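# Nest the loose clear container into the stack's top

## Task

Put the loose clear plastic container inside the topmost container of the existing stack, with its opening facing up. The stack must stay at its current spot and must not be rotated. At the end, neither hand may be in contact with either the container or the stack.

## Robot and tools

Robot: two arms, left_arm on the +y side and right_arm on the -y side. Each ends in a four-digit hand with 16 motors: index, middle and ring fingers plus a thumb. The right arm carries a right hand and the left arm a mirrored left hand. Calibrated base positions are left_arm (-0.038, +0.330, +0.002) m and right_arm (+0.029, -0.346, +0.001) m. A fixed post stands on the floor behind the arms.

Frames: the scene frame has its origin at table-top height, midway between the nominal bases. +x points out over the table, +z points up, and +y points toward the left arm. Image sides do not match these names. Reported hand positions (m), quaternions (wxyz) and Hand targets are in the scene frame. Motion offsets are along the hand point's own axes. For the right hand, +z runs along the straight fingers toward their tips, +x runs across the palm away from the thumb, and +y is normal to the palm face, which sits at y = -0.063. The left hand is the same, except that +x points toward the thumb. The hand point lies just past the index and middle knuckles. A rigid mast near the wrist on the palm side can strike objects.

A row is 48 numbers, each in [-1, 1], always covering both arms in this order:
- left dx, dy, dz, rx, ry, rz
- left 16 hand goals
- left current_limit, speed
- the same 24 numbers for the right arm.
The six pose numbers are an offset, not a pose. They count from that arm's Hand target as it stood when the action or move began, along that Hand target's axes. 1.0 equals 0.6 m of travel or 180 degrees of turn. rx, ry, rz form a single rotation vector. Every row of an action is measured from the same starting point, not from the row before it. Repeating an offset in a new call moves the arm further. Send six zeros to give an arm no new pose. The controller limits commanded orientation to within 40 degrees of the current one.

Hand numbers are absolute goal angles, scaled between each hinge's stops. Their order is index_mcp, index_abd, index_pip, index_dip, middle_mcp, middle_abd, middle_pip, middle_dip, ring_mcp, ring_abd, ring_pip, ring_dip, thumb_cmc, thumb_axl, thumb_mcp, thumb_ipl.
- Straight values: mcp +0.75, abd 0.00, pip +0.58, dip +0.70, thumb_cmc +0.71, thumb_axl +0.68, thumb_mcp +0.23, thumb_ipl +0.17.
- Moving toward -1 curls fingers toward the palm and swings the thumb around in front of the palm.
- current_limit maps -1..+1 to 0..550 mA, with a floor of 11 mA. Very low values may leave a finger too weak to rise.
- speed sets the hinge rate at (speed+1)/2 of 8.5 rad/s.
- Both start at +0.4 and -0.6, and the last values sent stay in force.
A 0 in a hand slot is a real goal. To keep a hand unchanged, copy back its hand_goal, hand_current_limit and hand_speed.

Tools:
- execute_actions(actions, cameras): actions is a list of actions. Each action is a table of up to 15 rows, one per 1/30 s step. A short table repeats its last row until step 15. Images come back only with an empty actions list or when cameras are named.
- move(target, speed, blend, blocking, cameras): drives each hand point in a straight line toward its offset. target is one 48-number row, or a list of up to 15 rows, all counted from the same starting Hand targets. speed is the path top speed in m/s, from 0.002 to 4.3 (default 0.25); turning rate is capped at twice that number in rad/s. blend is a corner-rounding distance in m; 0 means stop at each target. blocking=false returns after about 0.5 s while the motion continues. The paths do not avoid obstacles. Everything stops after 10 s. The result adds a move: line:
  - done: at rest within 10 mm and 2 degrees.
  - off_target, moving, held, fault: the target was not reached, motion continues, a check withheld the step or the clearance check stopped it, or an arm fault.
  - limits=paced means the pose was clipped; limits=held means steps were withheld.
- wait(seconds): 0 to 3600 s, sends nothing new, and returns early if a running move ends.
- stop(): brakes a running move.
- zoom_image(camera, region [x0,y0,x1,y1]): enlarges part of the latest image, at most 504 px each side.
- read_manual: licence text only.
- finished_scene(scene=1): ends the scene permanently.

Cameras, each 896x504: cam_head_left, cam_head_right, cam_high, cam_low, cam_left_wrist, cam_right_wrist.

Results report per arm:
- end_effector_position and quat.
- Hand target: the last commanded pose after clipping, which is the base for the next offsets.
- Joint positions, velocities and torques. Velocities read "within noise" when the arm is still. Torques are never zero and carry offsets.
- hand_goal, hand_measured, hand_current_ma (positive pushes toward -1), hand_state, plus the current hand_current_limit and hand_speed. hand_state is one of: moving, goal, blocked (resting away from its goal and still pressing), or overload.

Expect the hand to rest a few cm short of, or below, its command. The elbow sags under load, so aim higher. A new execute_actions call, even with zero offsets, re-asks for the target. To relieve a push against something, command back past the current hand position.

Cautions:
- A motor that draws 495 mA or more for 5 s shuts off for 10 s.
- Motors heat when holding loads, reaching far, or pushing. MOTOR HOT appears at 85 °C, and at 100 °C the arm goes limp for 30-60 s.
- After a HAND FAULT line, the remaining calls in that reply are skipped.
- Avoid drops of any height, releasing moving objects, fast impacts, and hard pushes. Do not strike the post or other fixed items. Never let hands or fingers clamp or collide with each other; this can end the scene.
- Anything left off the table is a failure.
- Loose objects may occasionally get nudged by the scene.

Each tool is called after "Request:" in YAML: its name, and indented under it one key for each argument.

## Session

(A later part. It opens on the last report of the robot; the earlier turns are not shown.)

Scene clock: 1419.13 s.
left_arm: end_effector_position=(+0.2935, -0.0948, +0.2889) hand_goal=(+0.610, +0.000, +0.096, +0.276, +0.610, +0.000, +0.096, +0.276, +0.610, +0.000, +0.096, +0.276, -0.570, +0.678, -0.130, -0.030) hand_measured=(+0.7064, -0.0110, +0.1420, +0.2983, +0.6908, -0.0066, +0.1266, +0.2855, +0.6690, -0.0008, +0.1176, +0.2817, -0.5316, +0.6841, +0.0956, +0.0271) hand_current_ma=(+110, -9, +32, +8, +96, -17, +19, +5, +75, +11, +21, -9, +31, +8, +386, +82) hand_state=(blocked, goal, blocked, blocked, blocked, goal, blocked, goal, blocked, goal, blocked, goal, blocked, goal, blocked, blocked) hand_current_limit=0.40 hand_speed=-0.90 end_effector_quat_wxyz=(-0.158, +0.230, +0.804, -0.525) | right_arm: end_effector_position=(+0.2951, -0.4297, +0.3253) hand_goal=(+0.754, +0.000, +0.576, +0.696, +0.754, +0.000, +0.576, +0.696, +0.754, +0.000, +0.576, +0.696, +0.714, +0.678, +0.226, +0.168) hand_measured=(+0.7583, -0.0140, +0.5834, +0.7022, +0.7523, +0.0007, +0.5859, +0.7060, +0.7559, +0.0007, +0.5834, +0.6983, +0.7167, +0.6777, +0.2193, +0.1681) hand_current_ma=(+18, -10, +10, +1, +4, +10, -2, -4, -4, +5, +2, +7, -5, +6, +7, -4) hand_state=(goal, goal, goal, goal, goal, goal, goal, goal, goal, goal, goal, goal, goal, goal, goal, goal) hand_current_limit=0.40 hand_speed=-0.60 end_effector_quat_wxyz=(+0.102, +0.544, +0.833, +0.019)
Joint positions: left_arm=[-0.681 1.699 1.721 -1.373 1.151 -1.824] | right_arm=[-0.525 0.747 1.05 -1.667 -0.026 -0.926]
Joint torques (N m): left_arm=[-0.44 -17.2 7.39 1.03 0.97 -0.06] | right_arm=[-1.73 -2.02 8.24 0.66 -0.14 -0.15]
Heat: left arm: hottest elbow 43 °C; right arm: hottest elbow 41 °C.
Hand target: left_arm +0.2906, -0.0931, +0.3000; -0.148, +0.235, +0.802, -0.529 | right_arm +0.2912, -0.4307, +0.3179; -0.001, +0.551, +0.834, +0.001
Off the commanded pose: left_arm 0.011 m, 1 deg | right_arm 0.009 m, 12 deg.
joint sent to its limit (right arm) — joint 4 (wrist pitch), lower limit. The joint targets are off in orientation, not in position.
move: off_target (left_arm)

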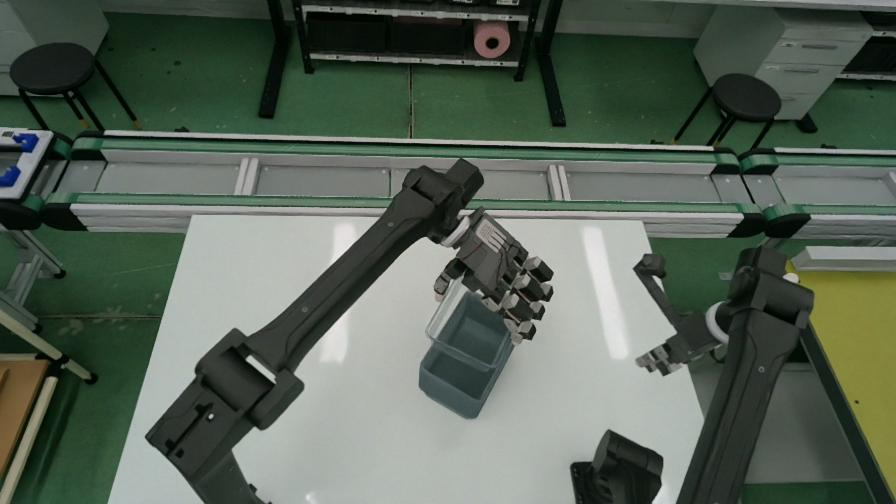

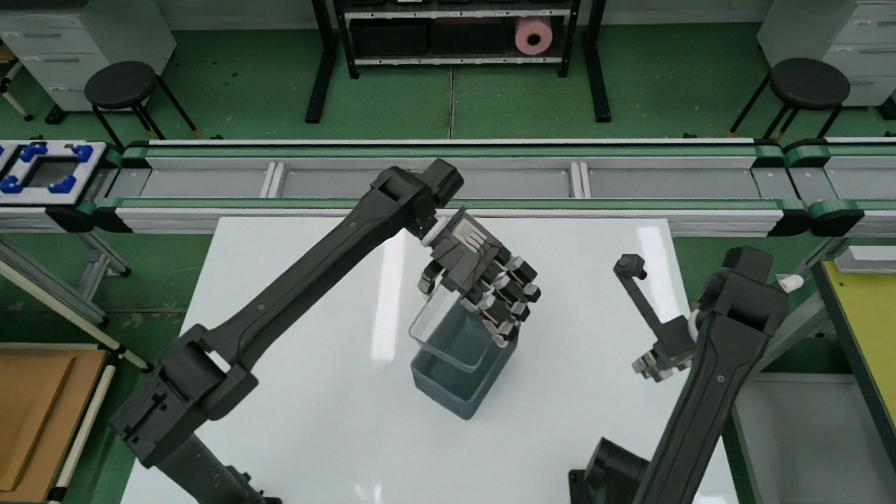

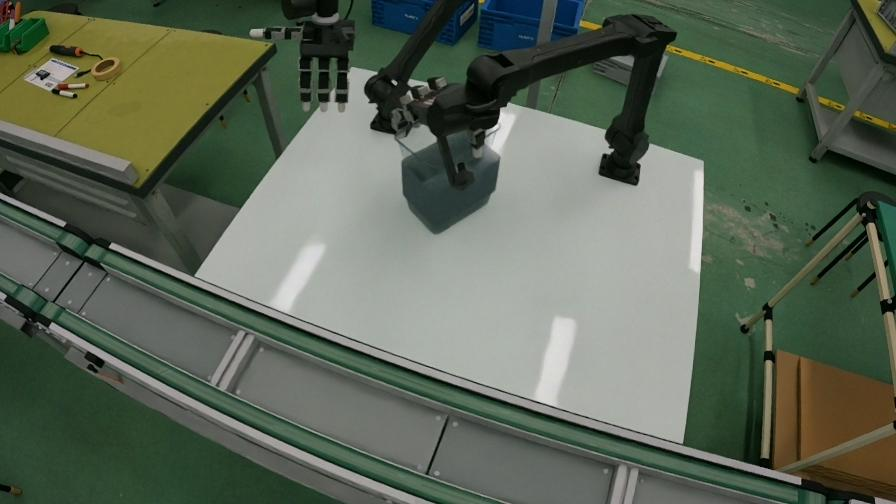

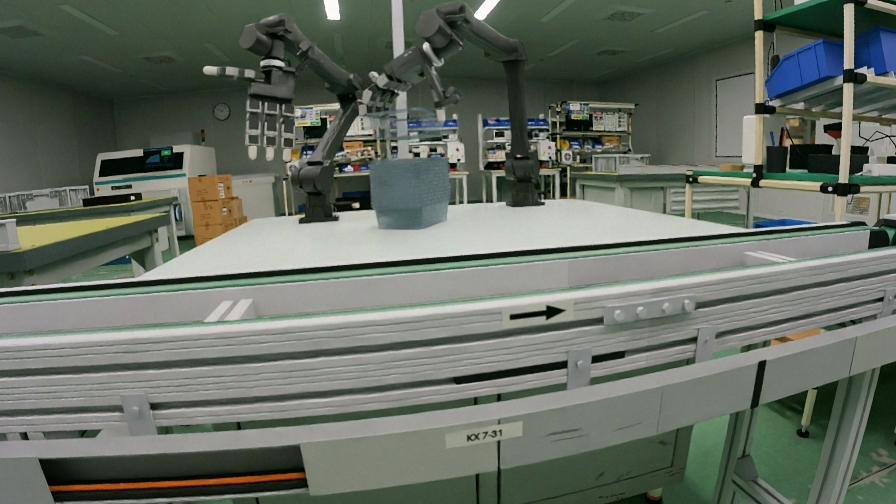

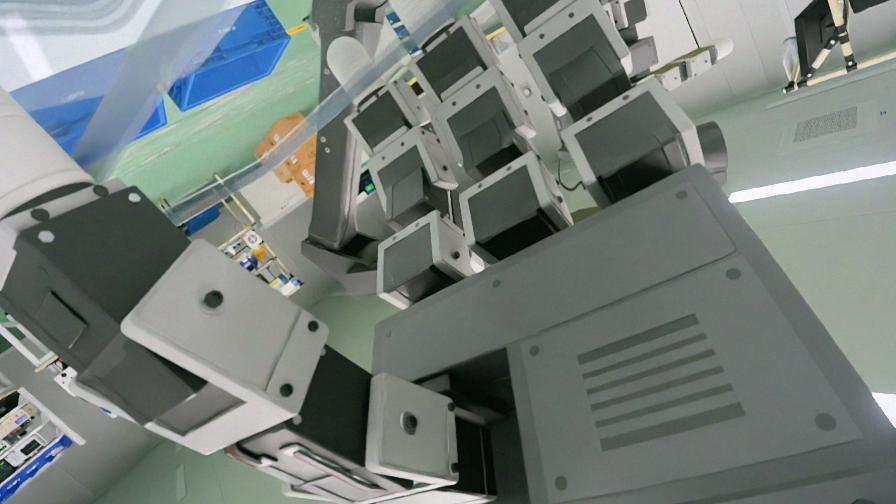

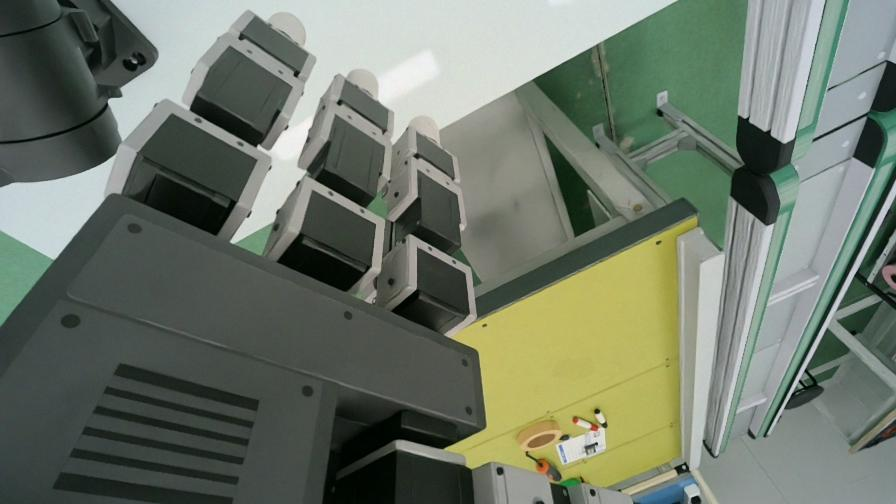

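Request:
move:
  target: [0.0011,0.0918,0.0397,0.0278,0,0,0.61,0,0.095,0.275,0.61,0,0.095,0.275,0.61,0,0.095,0.275,-0.571,0.677,-0.13,-0.03,0.4,-0.9,0,0,0,0,0,0,0.754,0,0.576,0.696,0.754,0,0.576,0.696,0.754,0,0.576,0.696,0.714,0.678,0.226,0.168,0.4,-0.6]
  speed: 0.05
  cameras: ["all"]

Request:
zoom_image:
  camera: "cam_low"
  region: [350, 100, 470, 240]

Request:
zoom_image:
  camera: "cam_head_left"
  region: [400, 270, 540, 430]

Request:
zoom_image:
  camera: "cam_head_right"
  region: [400, 270, 540, 430]

Request:
zoom_image:
  camera: "cam_high"
  region: [380, 90, 520, 240]

Scene clock: 1536.57 s.
left_arm: end_effector_position=(+0.2873, -0.0964, +0.2381) hand_goal=(+0.610, +0.000, +0.096, +0.276, +0.610, +0.000, +0.096, +0.276, +0.610, +0.000, +0.096, +0.276, -0.570, +0.678, -0.130, -0.030) hand_measured=(+0.7004, -0.0110, +0.1471, +0.3034, +0.6811, -0.0052, +0.1317, +0.2894, +0.6690, +0.0051, +0.1138, +0.2715, -0.5190, +0.6883, +0.0956, +0.0261) hand_current_ma=(+110, -7, +46, +14, +86, +0, +35, +20, +68, +7, +11, -4, +55, +3, +387, +87) hand_state=(blocked, goal, blocked, blocked, blocked, goal, blocked, goal, blocked, goal, goal, goal, blocked, goal, blocked, blocked) hand_current_limit=0.40 hand_speed=-0.90 end_effector_quat_wxyz=(-0.166, +0.229, +0.778, -0.561) | right_arm: end_effector_position=(+0.2951, -0.4297, +0.3253) hand_goal=(+0.754, +0.000, +0.576, +0.696, +0.754, +0.000, +0.576, +0.696, +0.754, +0.000, +0.576, +0.696, +0.714, +0.678, +0.226, +0.168) hand_measured=(+0.7583, -0.0125, +0.5834, +0.7022, +0.7523, +0.0007, +0.5859, +0.7060, +0.7559, +0.0007, +0.5834, +0.6983, +0.7154, +0.6777, +0.2203, +0.1681) hand_current_ma=(+4, -3, +10, -1, -7, -2, +6, +2, +12, +7, +2, -5, +3, +18, +3, +2) hand_state=(goal, goal, goal, goal, goal, goal, goal, goal, goal, goal, goal, goal, goal, goal, goal, goal) hand_current_limit=0.40 hand_speed=-0.60 end_effector_quat_wxyz=(+0.102, +0.544, +0.833, +0.019)
Joint positions: left_arm=[-0.667 1.69 1.546 -1.186 1.24 -1.827] | right_arm=[-0.525 0.747 1.05 -1.667 -0.026 -0.926]
Joint torques (N m): left_arm=[0.32 -15.91 7.02 1.18 1.07 0] | right_arm=[-1.79 -1.9 8.2 0.64 -0.15 -0.15]
Heat: left arm: hottest elbow 39 °C; right arm: hottest elbow 41 °C.
Hand target: left_arm +0.2907, -0.0932, +0.2400; -0.158, +0.228, +0.778, -0.564 | right_arm +0.2912, -0.4307, +0.3179; -0.001, +0.551, +0.834, +0.001
Off the commanded pose: left_arm 0.005 m, 1 deg | right_arm 0.009 m, 12 deg.
joint sent to its limit (right arm) — joint 4 (wrist pitch), lower limit. The joint targets are off in orientation, not in position.
move: done

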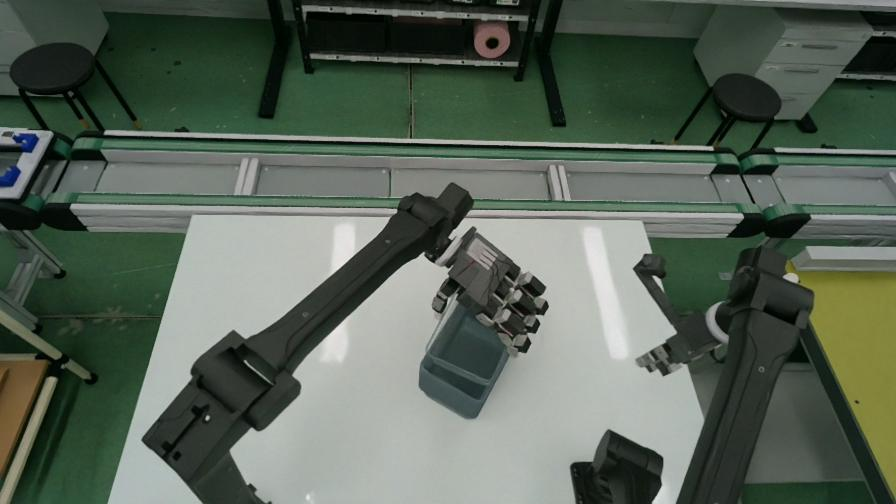

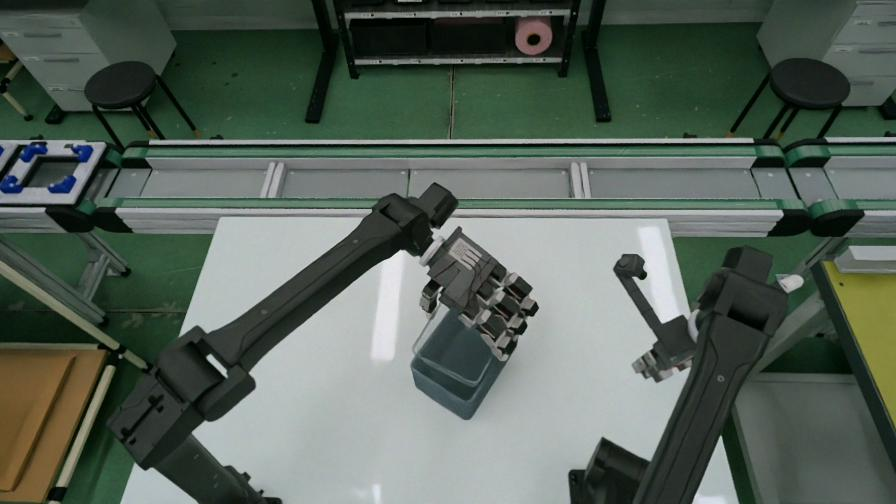

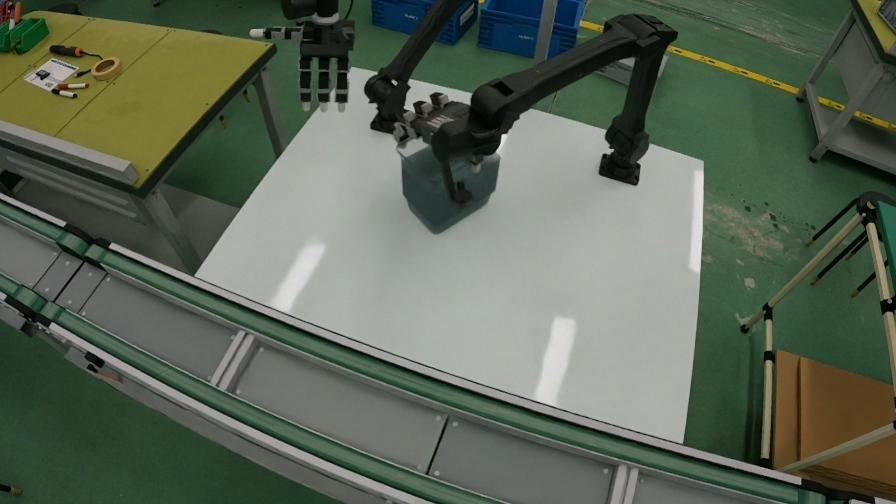

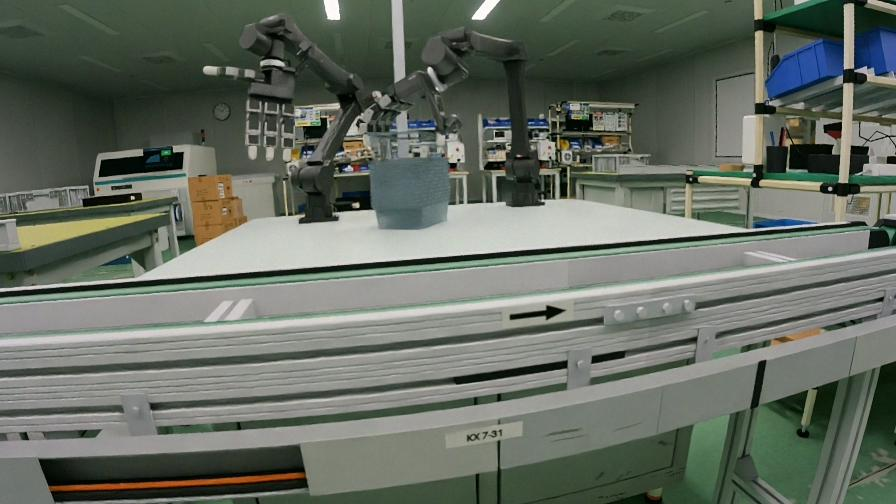

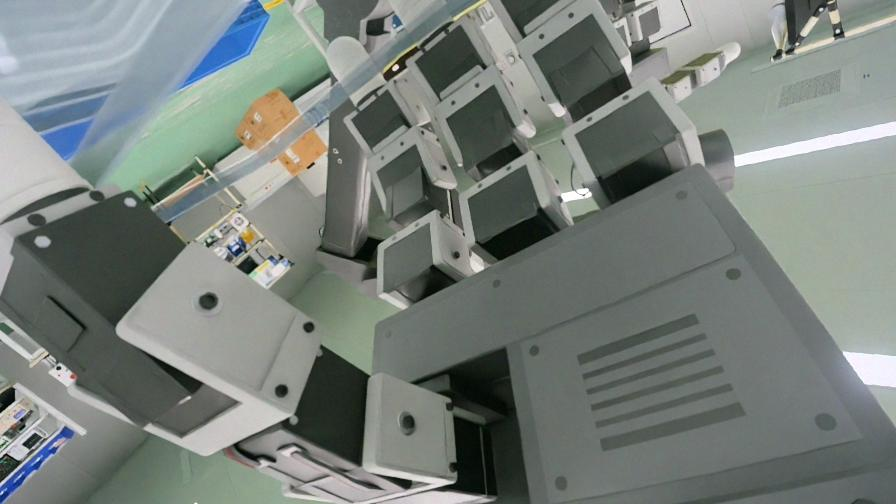

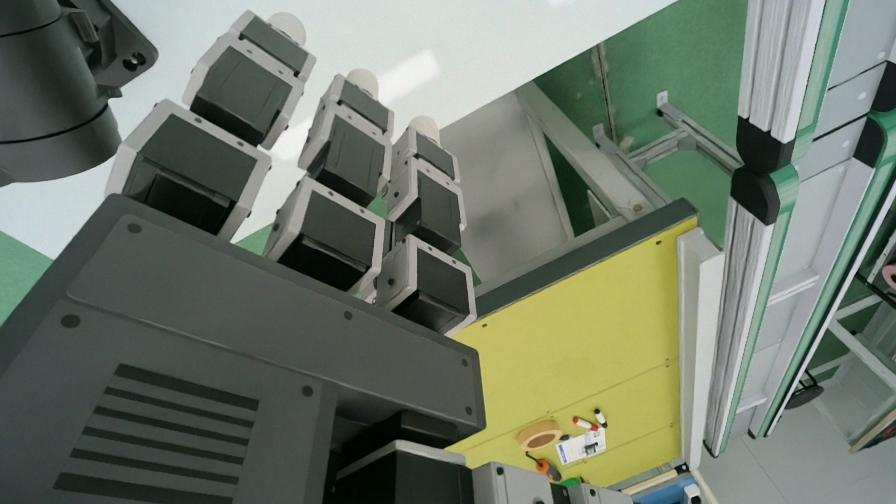

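Scaled by 3.600.

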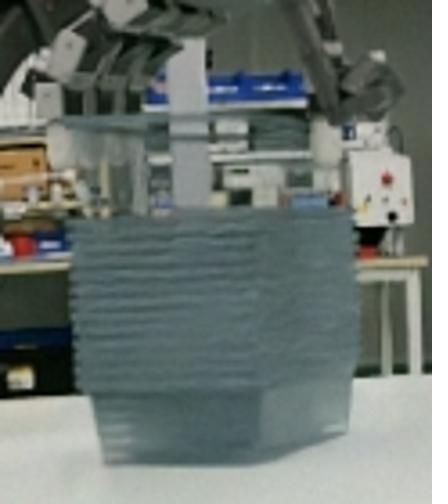

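Scaled by 3.150.

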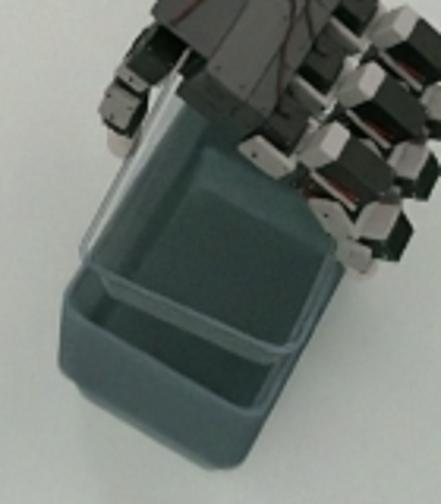

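Scaled by 3.150.

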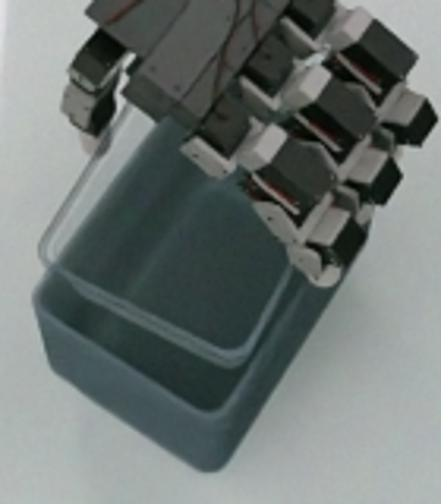

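Scaled by 3.360.

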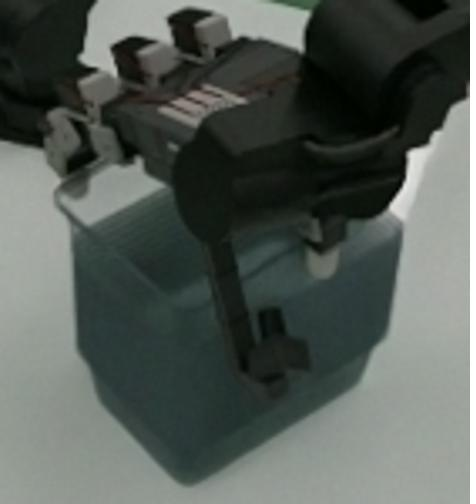

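Request:
execute_actions:
  actions: []

Request:
zoom_image:
  camera: "cam_head_left"
  region: [400, 270, 540, 430]

Request:
zoom_image:
  camera: "cam_head_right"
  region: [400, 270, 540, 430]

Request:
zoom_image:
  camera: "cam_low"
  region: [350, 100, 470, 240]

Request:
zoom_image:
  camera: "cam_high"
  region: [380, 90, 520, 240]

Scene clock: 1577.93 s.
left_arm: end_effector_position=(+0.2873, -0.0964, +0.2380) hand_goal=(+0.610, +0.000, +0.096, +0.276, +0.610, +0.000, +0.096, +0.276, +0.610, +0.000, +0.096, +0.276, -0.570, +0.678, -0.130, -0.030) hand_measured=(+0.7004, -0.0110, +0.1471, +0.3034, +0.6811, -0.0052, +0.1317, +0.2906, +0.6690, +0.0051, +0.1150, +0.2715, -0.5178, +0.6883, +0.0956, +0.0261) hand_current_ma=(+102, -10, +40, +10, +80, -7, +30, +1, +75, -5, +16, -15, +47, +7, +394, +81) hand_state=(blocked, goal, blocked, blocked, blocked, goal, blocked, goal, blocked, goal, goal, goal, blocked, goal, blocked, blocked) hand_current_limit=0.40 hand_speed=-0.90 end_effector_quat_wxyz=(-0.167, +0.228, +0.778, -0.561) | right_arm: end_effector_position=(+0.2951, -0.4297, +0.3253) hand_goal=(+0.754, +0.000, +0.576, +0.696, +0.754, +0.000, +0.576, +0.696, +0.754, +0.000, +0.576, +0.696, +0.714, +0.678, +0.226, +0.168) hand_measured=(+0.7583, -0.0140, +0.5834, +0.7009, +0.7523, -0.0008, +0.5859, +0.7047, +0.7559, +0.0007, +0.5834, +0.6983, +0.7167, +0.6767, +0.2203, +0.1672) hand_current_ma=(+4, +1, +7, -10, +1, -1, +6, -8, +11, +7, +3, +9, -5, +1, +1, -12) hand_state=(goal, goal, goal, goal, goal, goal, goal, goal, goal, goal, goal, goal, goal, goal, goal, goal) hand_current_limit=0.40 hand_speed=-0.60 end_effector_quat_wxyz=(+0.102, +0.544, +0.833, +0.019)
Joint positions: left_arm=[-0.667 1.69 1.545 -1.186 1.24 -1.827] | right_arm=[-0.525 0.747 1.05 -1.667 -0.026 -0.926]
Joint velocities: within noise
Joint torques (N m): left_arm=[0.32 -15.91 7.01 1.21 1.07 -0.01] | right_arm=[-1.73 -1.96 8.21 0.62 -0.14 -0.15]
Heat: left arm: hottest elbow 38 °C; right arm: hottest elbow 41 °C.
Hand target: left_arm +0.2906, -0.0931, +0.2399; -0.158, +0.228, +0.778, -0.564 | right_arm +0.2912, -0.4307, +0.3179; -0.001, +0.551, +0.834, +0.001
Off the commanded pose: left_arm 0.005 m, 1 deg | right_arm 0.009 m, 12 deg.

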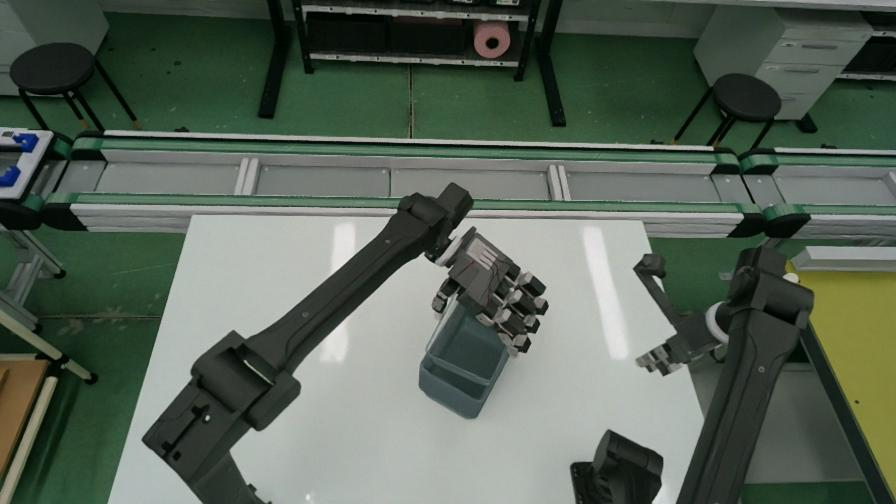

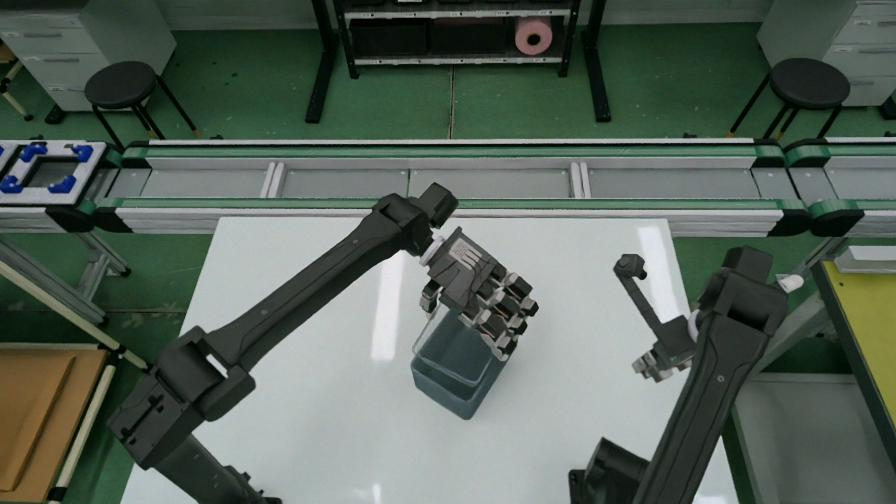

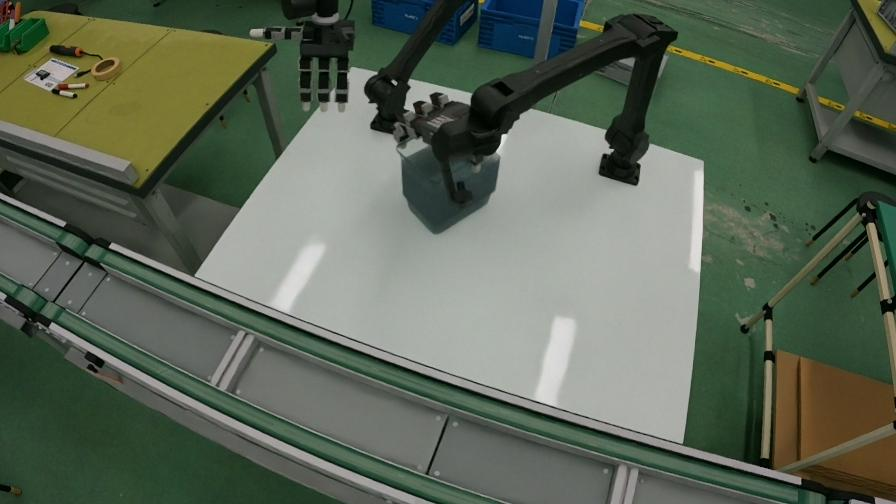

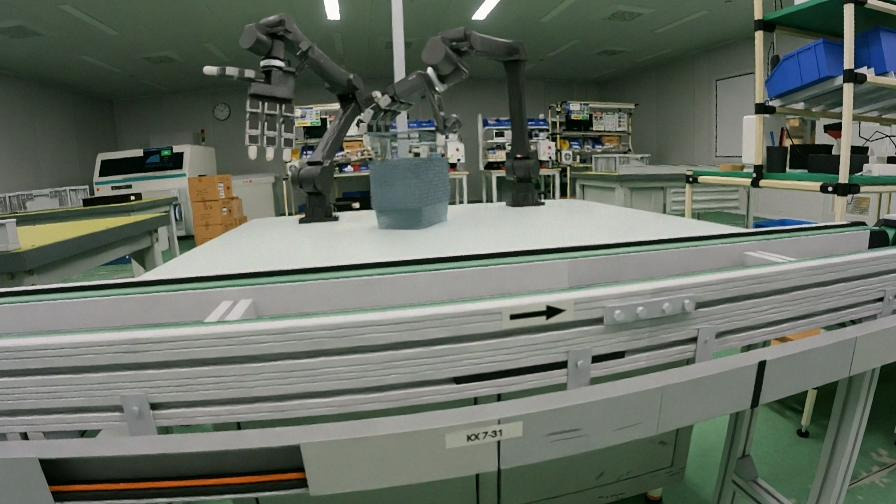

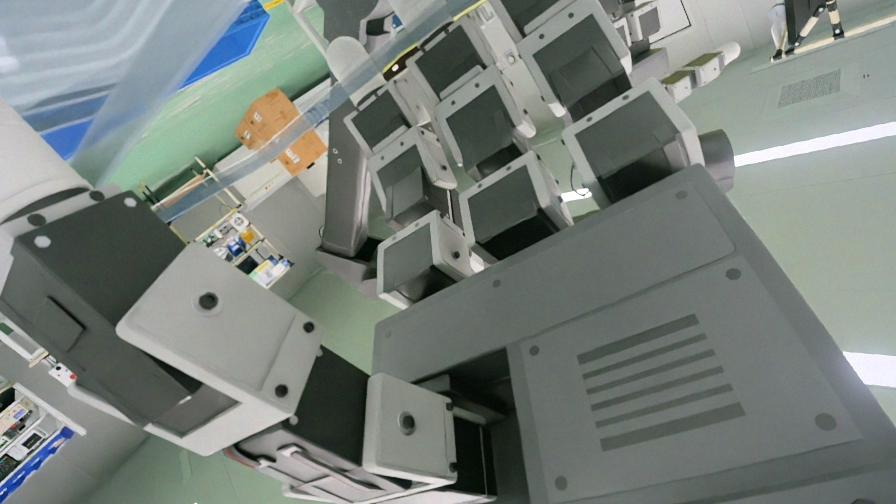

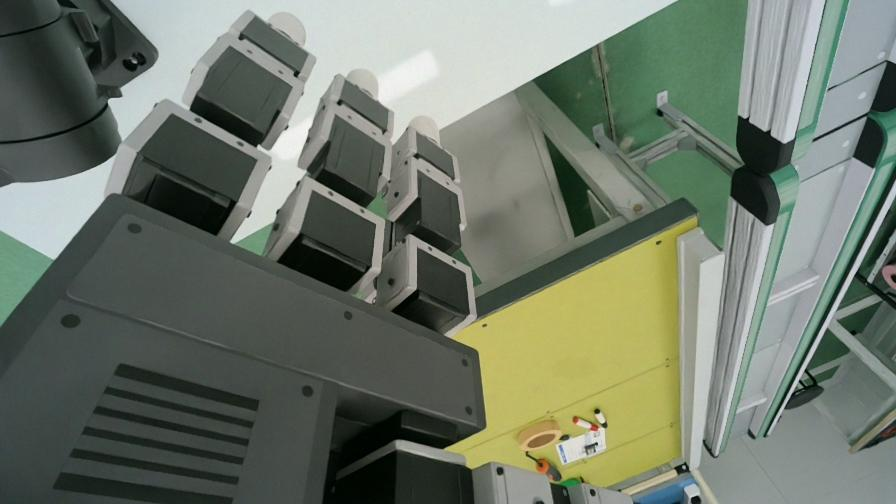

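Scaled by 3.150.

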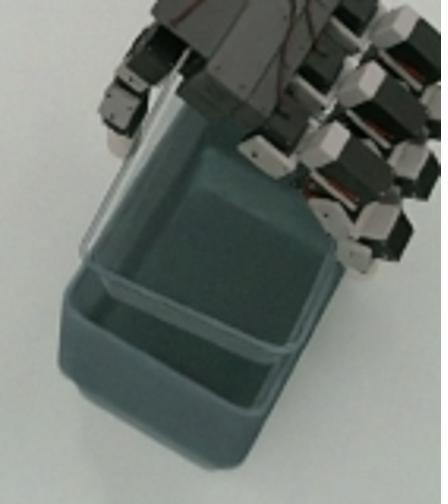

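Scaled by 3.150.

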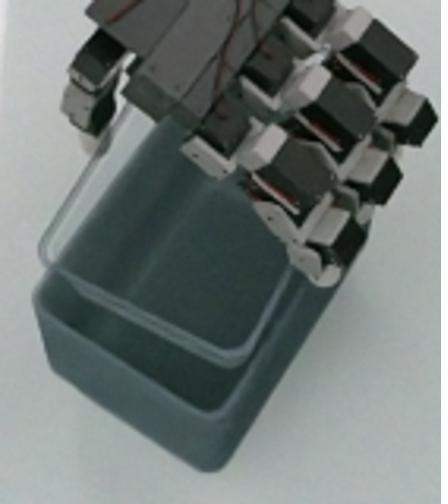

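Scaled by 3.600.

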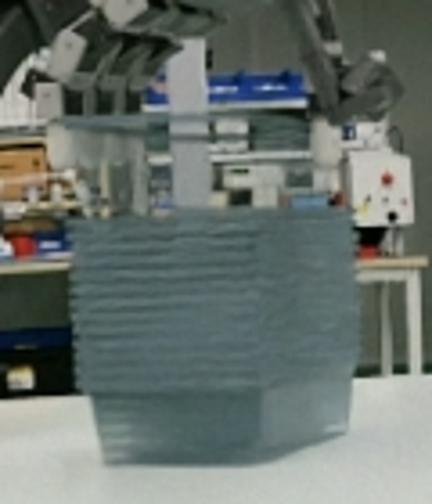

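Scaled by 3.360.

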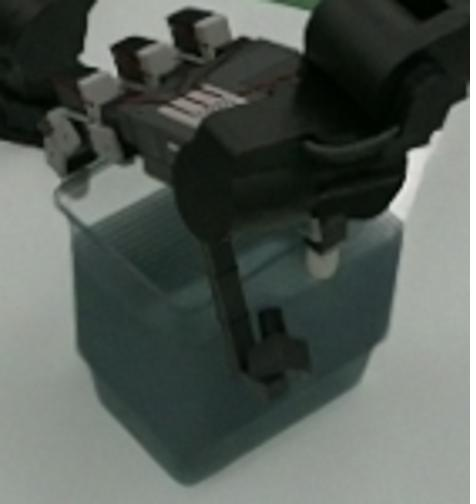

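Request:
move:
  target: [0.0211,0.0024,-0.0081,0.0002,0.0158,0.0053,0.61,0,0.095,0.275,0.61,0,0.095,0.275,0.61,0,0.095,0.275,-0.571,0.677,-0.13,-0.03,0.4,-0.9,0,0,0,0,0,0,0.754,0,0.576,0.696,0.754,0,0.576,0.696,0.754,0,0.576,0.696,0.714,0.678,0.226,0.168,0.4,-0.6]
  speed: 0.05
  cameras: ["cam_head_left","cam_head_right","cam_low","cam_high"]

Request:
zoom_image:
  camera: "cam_head_left"
  region: [400, 270, 540, 430]

Request:
zoom_image:
  camera: "cam_head_right"
  region: [400, 270, 540, 430]

Request:
zoom_image:
  camera: "cam_low"
  region: [350, 100, 470, 240]

Request:
zoom_image:
  camera: "cam_high"
  region: [380, 90, 520, 240]

Scene clock: 1592.67 s.
left_arm: end_effector_position=(+0.2764, -0.0841, +0.2361) hand_goal=(+0.610, +0.000, +0.096, +0.276, +0.610, +0.000, +0.096, +0.276, +0.610, +0.000, +0.096, +0.276, -0.570, +0.678, -0.130, -0.030) hand_measured=(+0.6992, -0.0110, +0.1471, +0.3034, +0.6811, -0.0066, +0.1369, +0.2945, +0.6690, -0.0008, +0.1227, +0.2804, -0.5353, +0.6883, +0.0965, +0.0281) hand_current_ma=(+106, -13, +49, +20, +78, -7, +29, +10, +71, +6, +21, -7, +27, +9, +383, +90) hand_state=(blocked, goal, blocked, blocked, blocked, goal, blocked, goal, blocked, goal, blocked, goal, blocked, goal, blocked, blocked) hand_current_limit=0.40 hand_speed=-0.90 end_effector_quat_wxyz=(-0.176, +0.251, +0.771, -0.558) | right_arm: end_effector_position=(+0.2951, -0.4297, +0.3253) hand_goal=(+0.754, +0.000, +0.576, +0.696, +0.754, +0.000, +0.576, +0.696, +0.754, +0.000, +0.576, +0.696, +0.714, +0.678, +0.226, +0.168) hand_measured=(+0.7583, -0.0140, +0.5834, +0.7009, +0.7511, +0.0007, +0.5859, +0.7047, +0.7559, +0.0007, +0.5847, +0.6996, +0.7167, +0.6777, +0.2203, +0.1681) hand_current_ma=(+4, -1, +2, -13, -2, -1, -6, +1, -8, +9, +11, +6, -8, +6, +17, -2) hand_state=(goal, goal, goal, goal, goal, goal, goal, goal, goal, goal, goal, goal, goal, goal, goal, goal) hand_current_limit=0.40 hand_speed=-0.60 end_effector_quat_wxyz=(+0.102, +0.544, +0.833, +0.019)
Joint positions: left_arm=[-0.663 1.69 1.545 -1.333 1.249 -1.659] | right_arm=[-0.525 0.747 1.05 -1.667 -0.026 -0.926]
Joint torques (N m): left_arm=[0.44 -14.68 8.64 -0.13 1.13 0.09] | right_arm=[-1.67 -1.9 8.21 0.62 -0.14 -0.14]
Heat: left arm: hottest elbow 38 °C; right arm: hottest elbow 41 °C.
Hand target: left_arm +0.2826, -0.0821, +0.2399; -0.173, +0.249, +0.772, -0.559 | right_arm +0.2912, -0.4307, +0.3179; -0.001, +0.551, +0.834, +0.001
Off the commanded pose: left_arm 0.008 m, 1 deg | right_arm 0.009 m, 12 deg.
joint sent to its limit (right arm) — joint 4 (wrist pitch), lower limit. The joint targets are off in orientation, not in position.
move: done
Images, in order (width x height): cam_head_left 896x504, cam_head_right 896x504, cam_high 896x504, cam_low 896x504.

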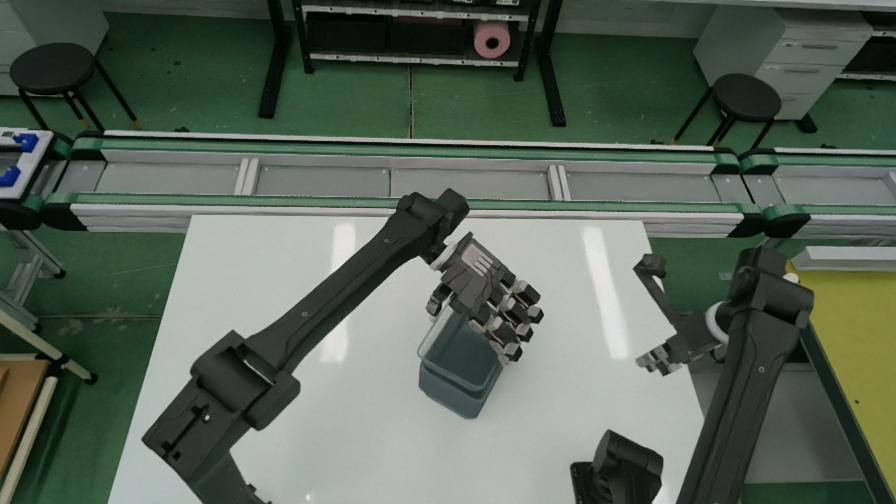

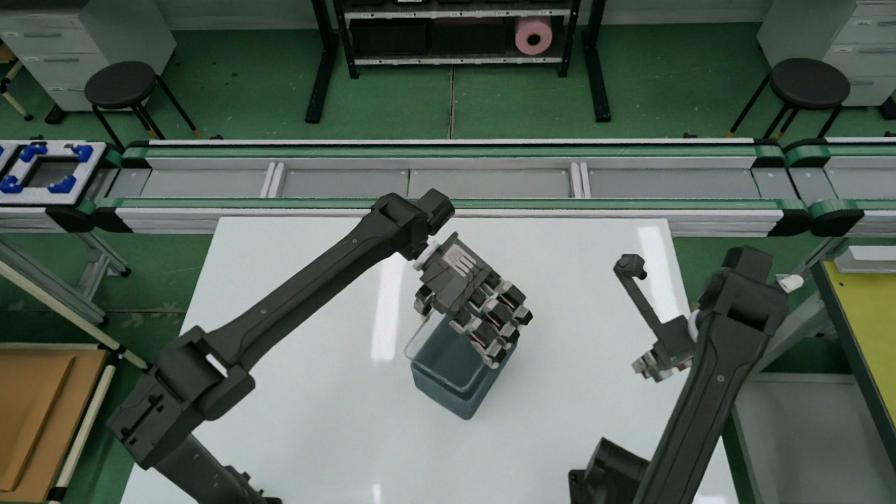

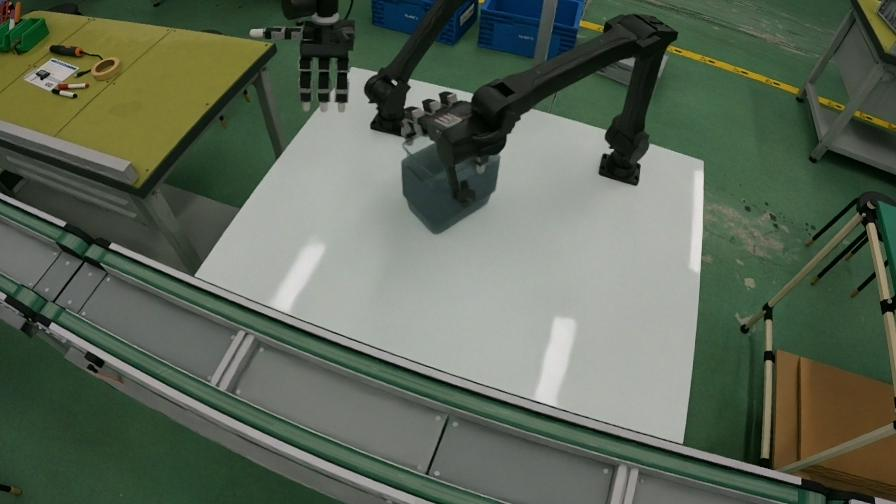

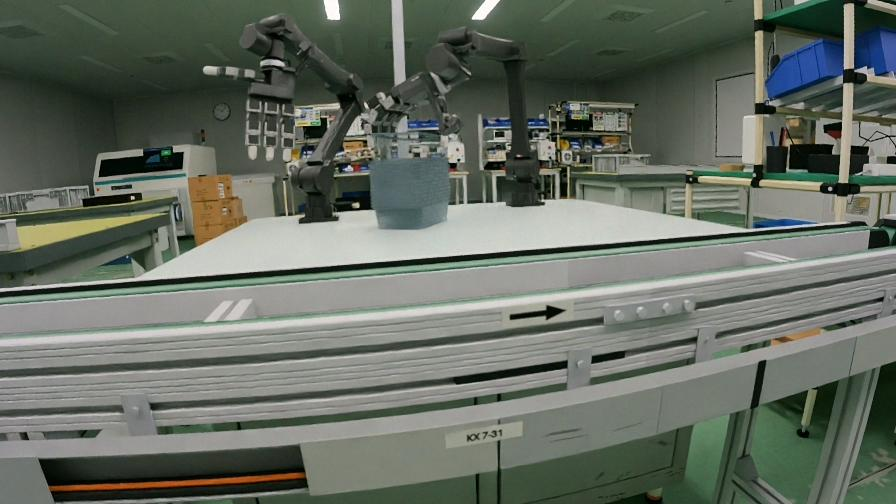

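Scaled by 3.150.

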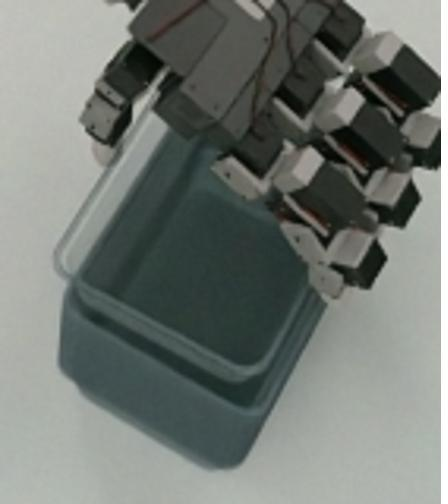

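Scaled by 3.150.

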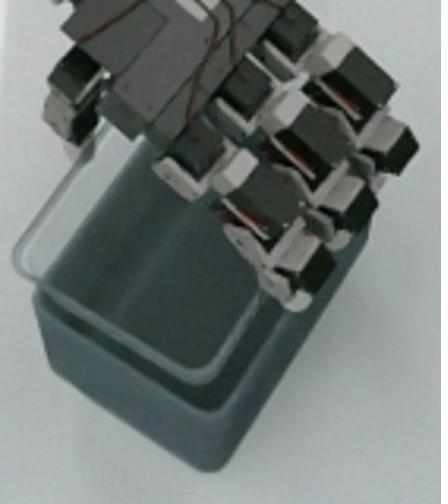

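Scaled by 3.600.

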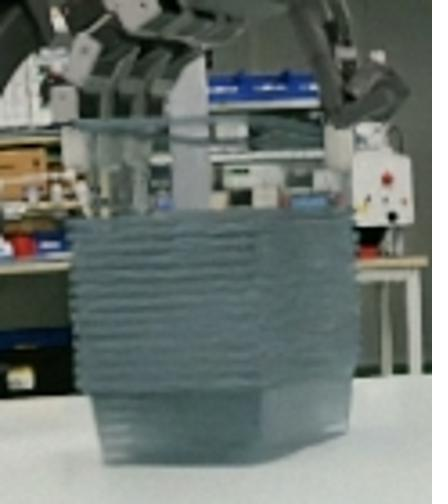

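Scaled by 3.360.

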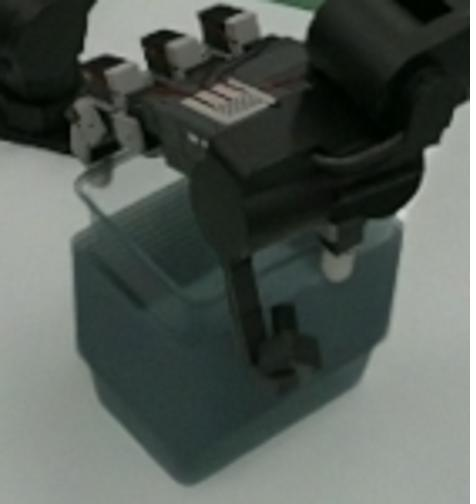

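Request:
zoom_image:
  camera: "cam_head_left"
  region: [410, 330, 490, 430]

Request:
zoom_image:
  camera: "cam_head_right"
  region: [395, 330, 475, 430]

Request:
zoom_image:
  camera: "cam_low"
  region: [365, 120, 455, 180]

Request:
zoom_image:
  camera: "cam_high"
  region: [395, 130, 455, 200]

Scaled by 5.040.

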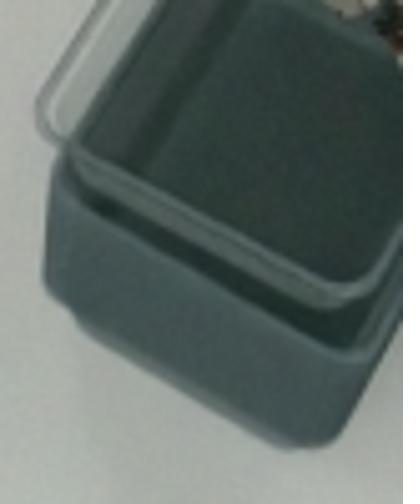

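Scaled by 5.040.

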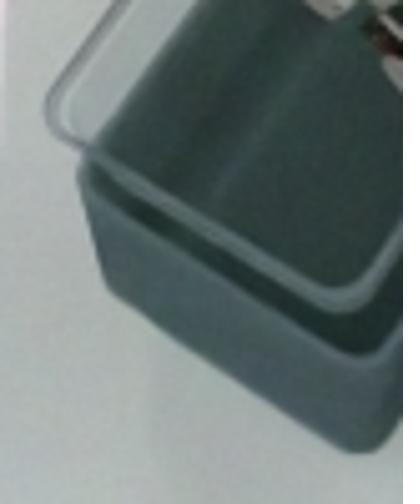

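Scaled by 5.600.

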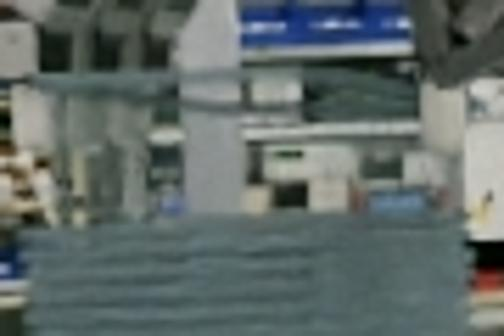

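Scaled by 7.200.

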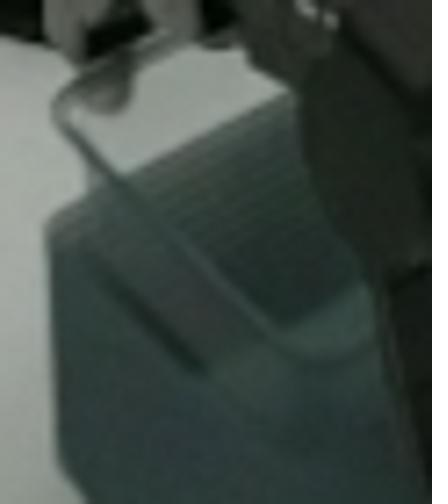

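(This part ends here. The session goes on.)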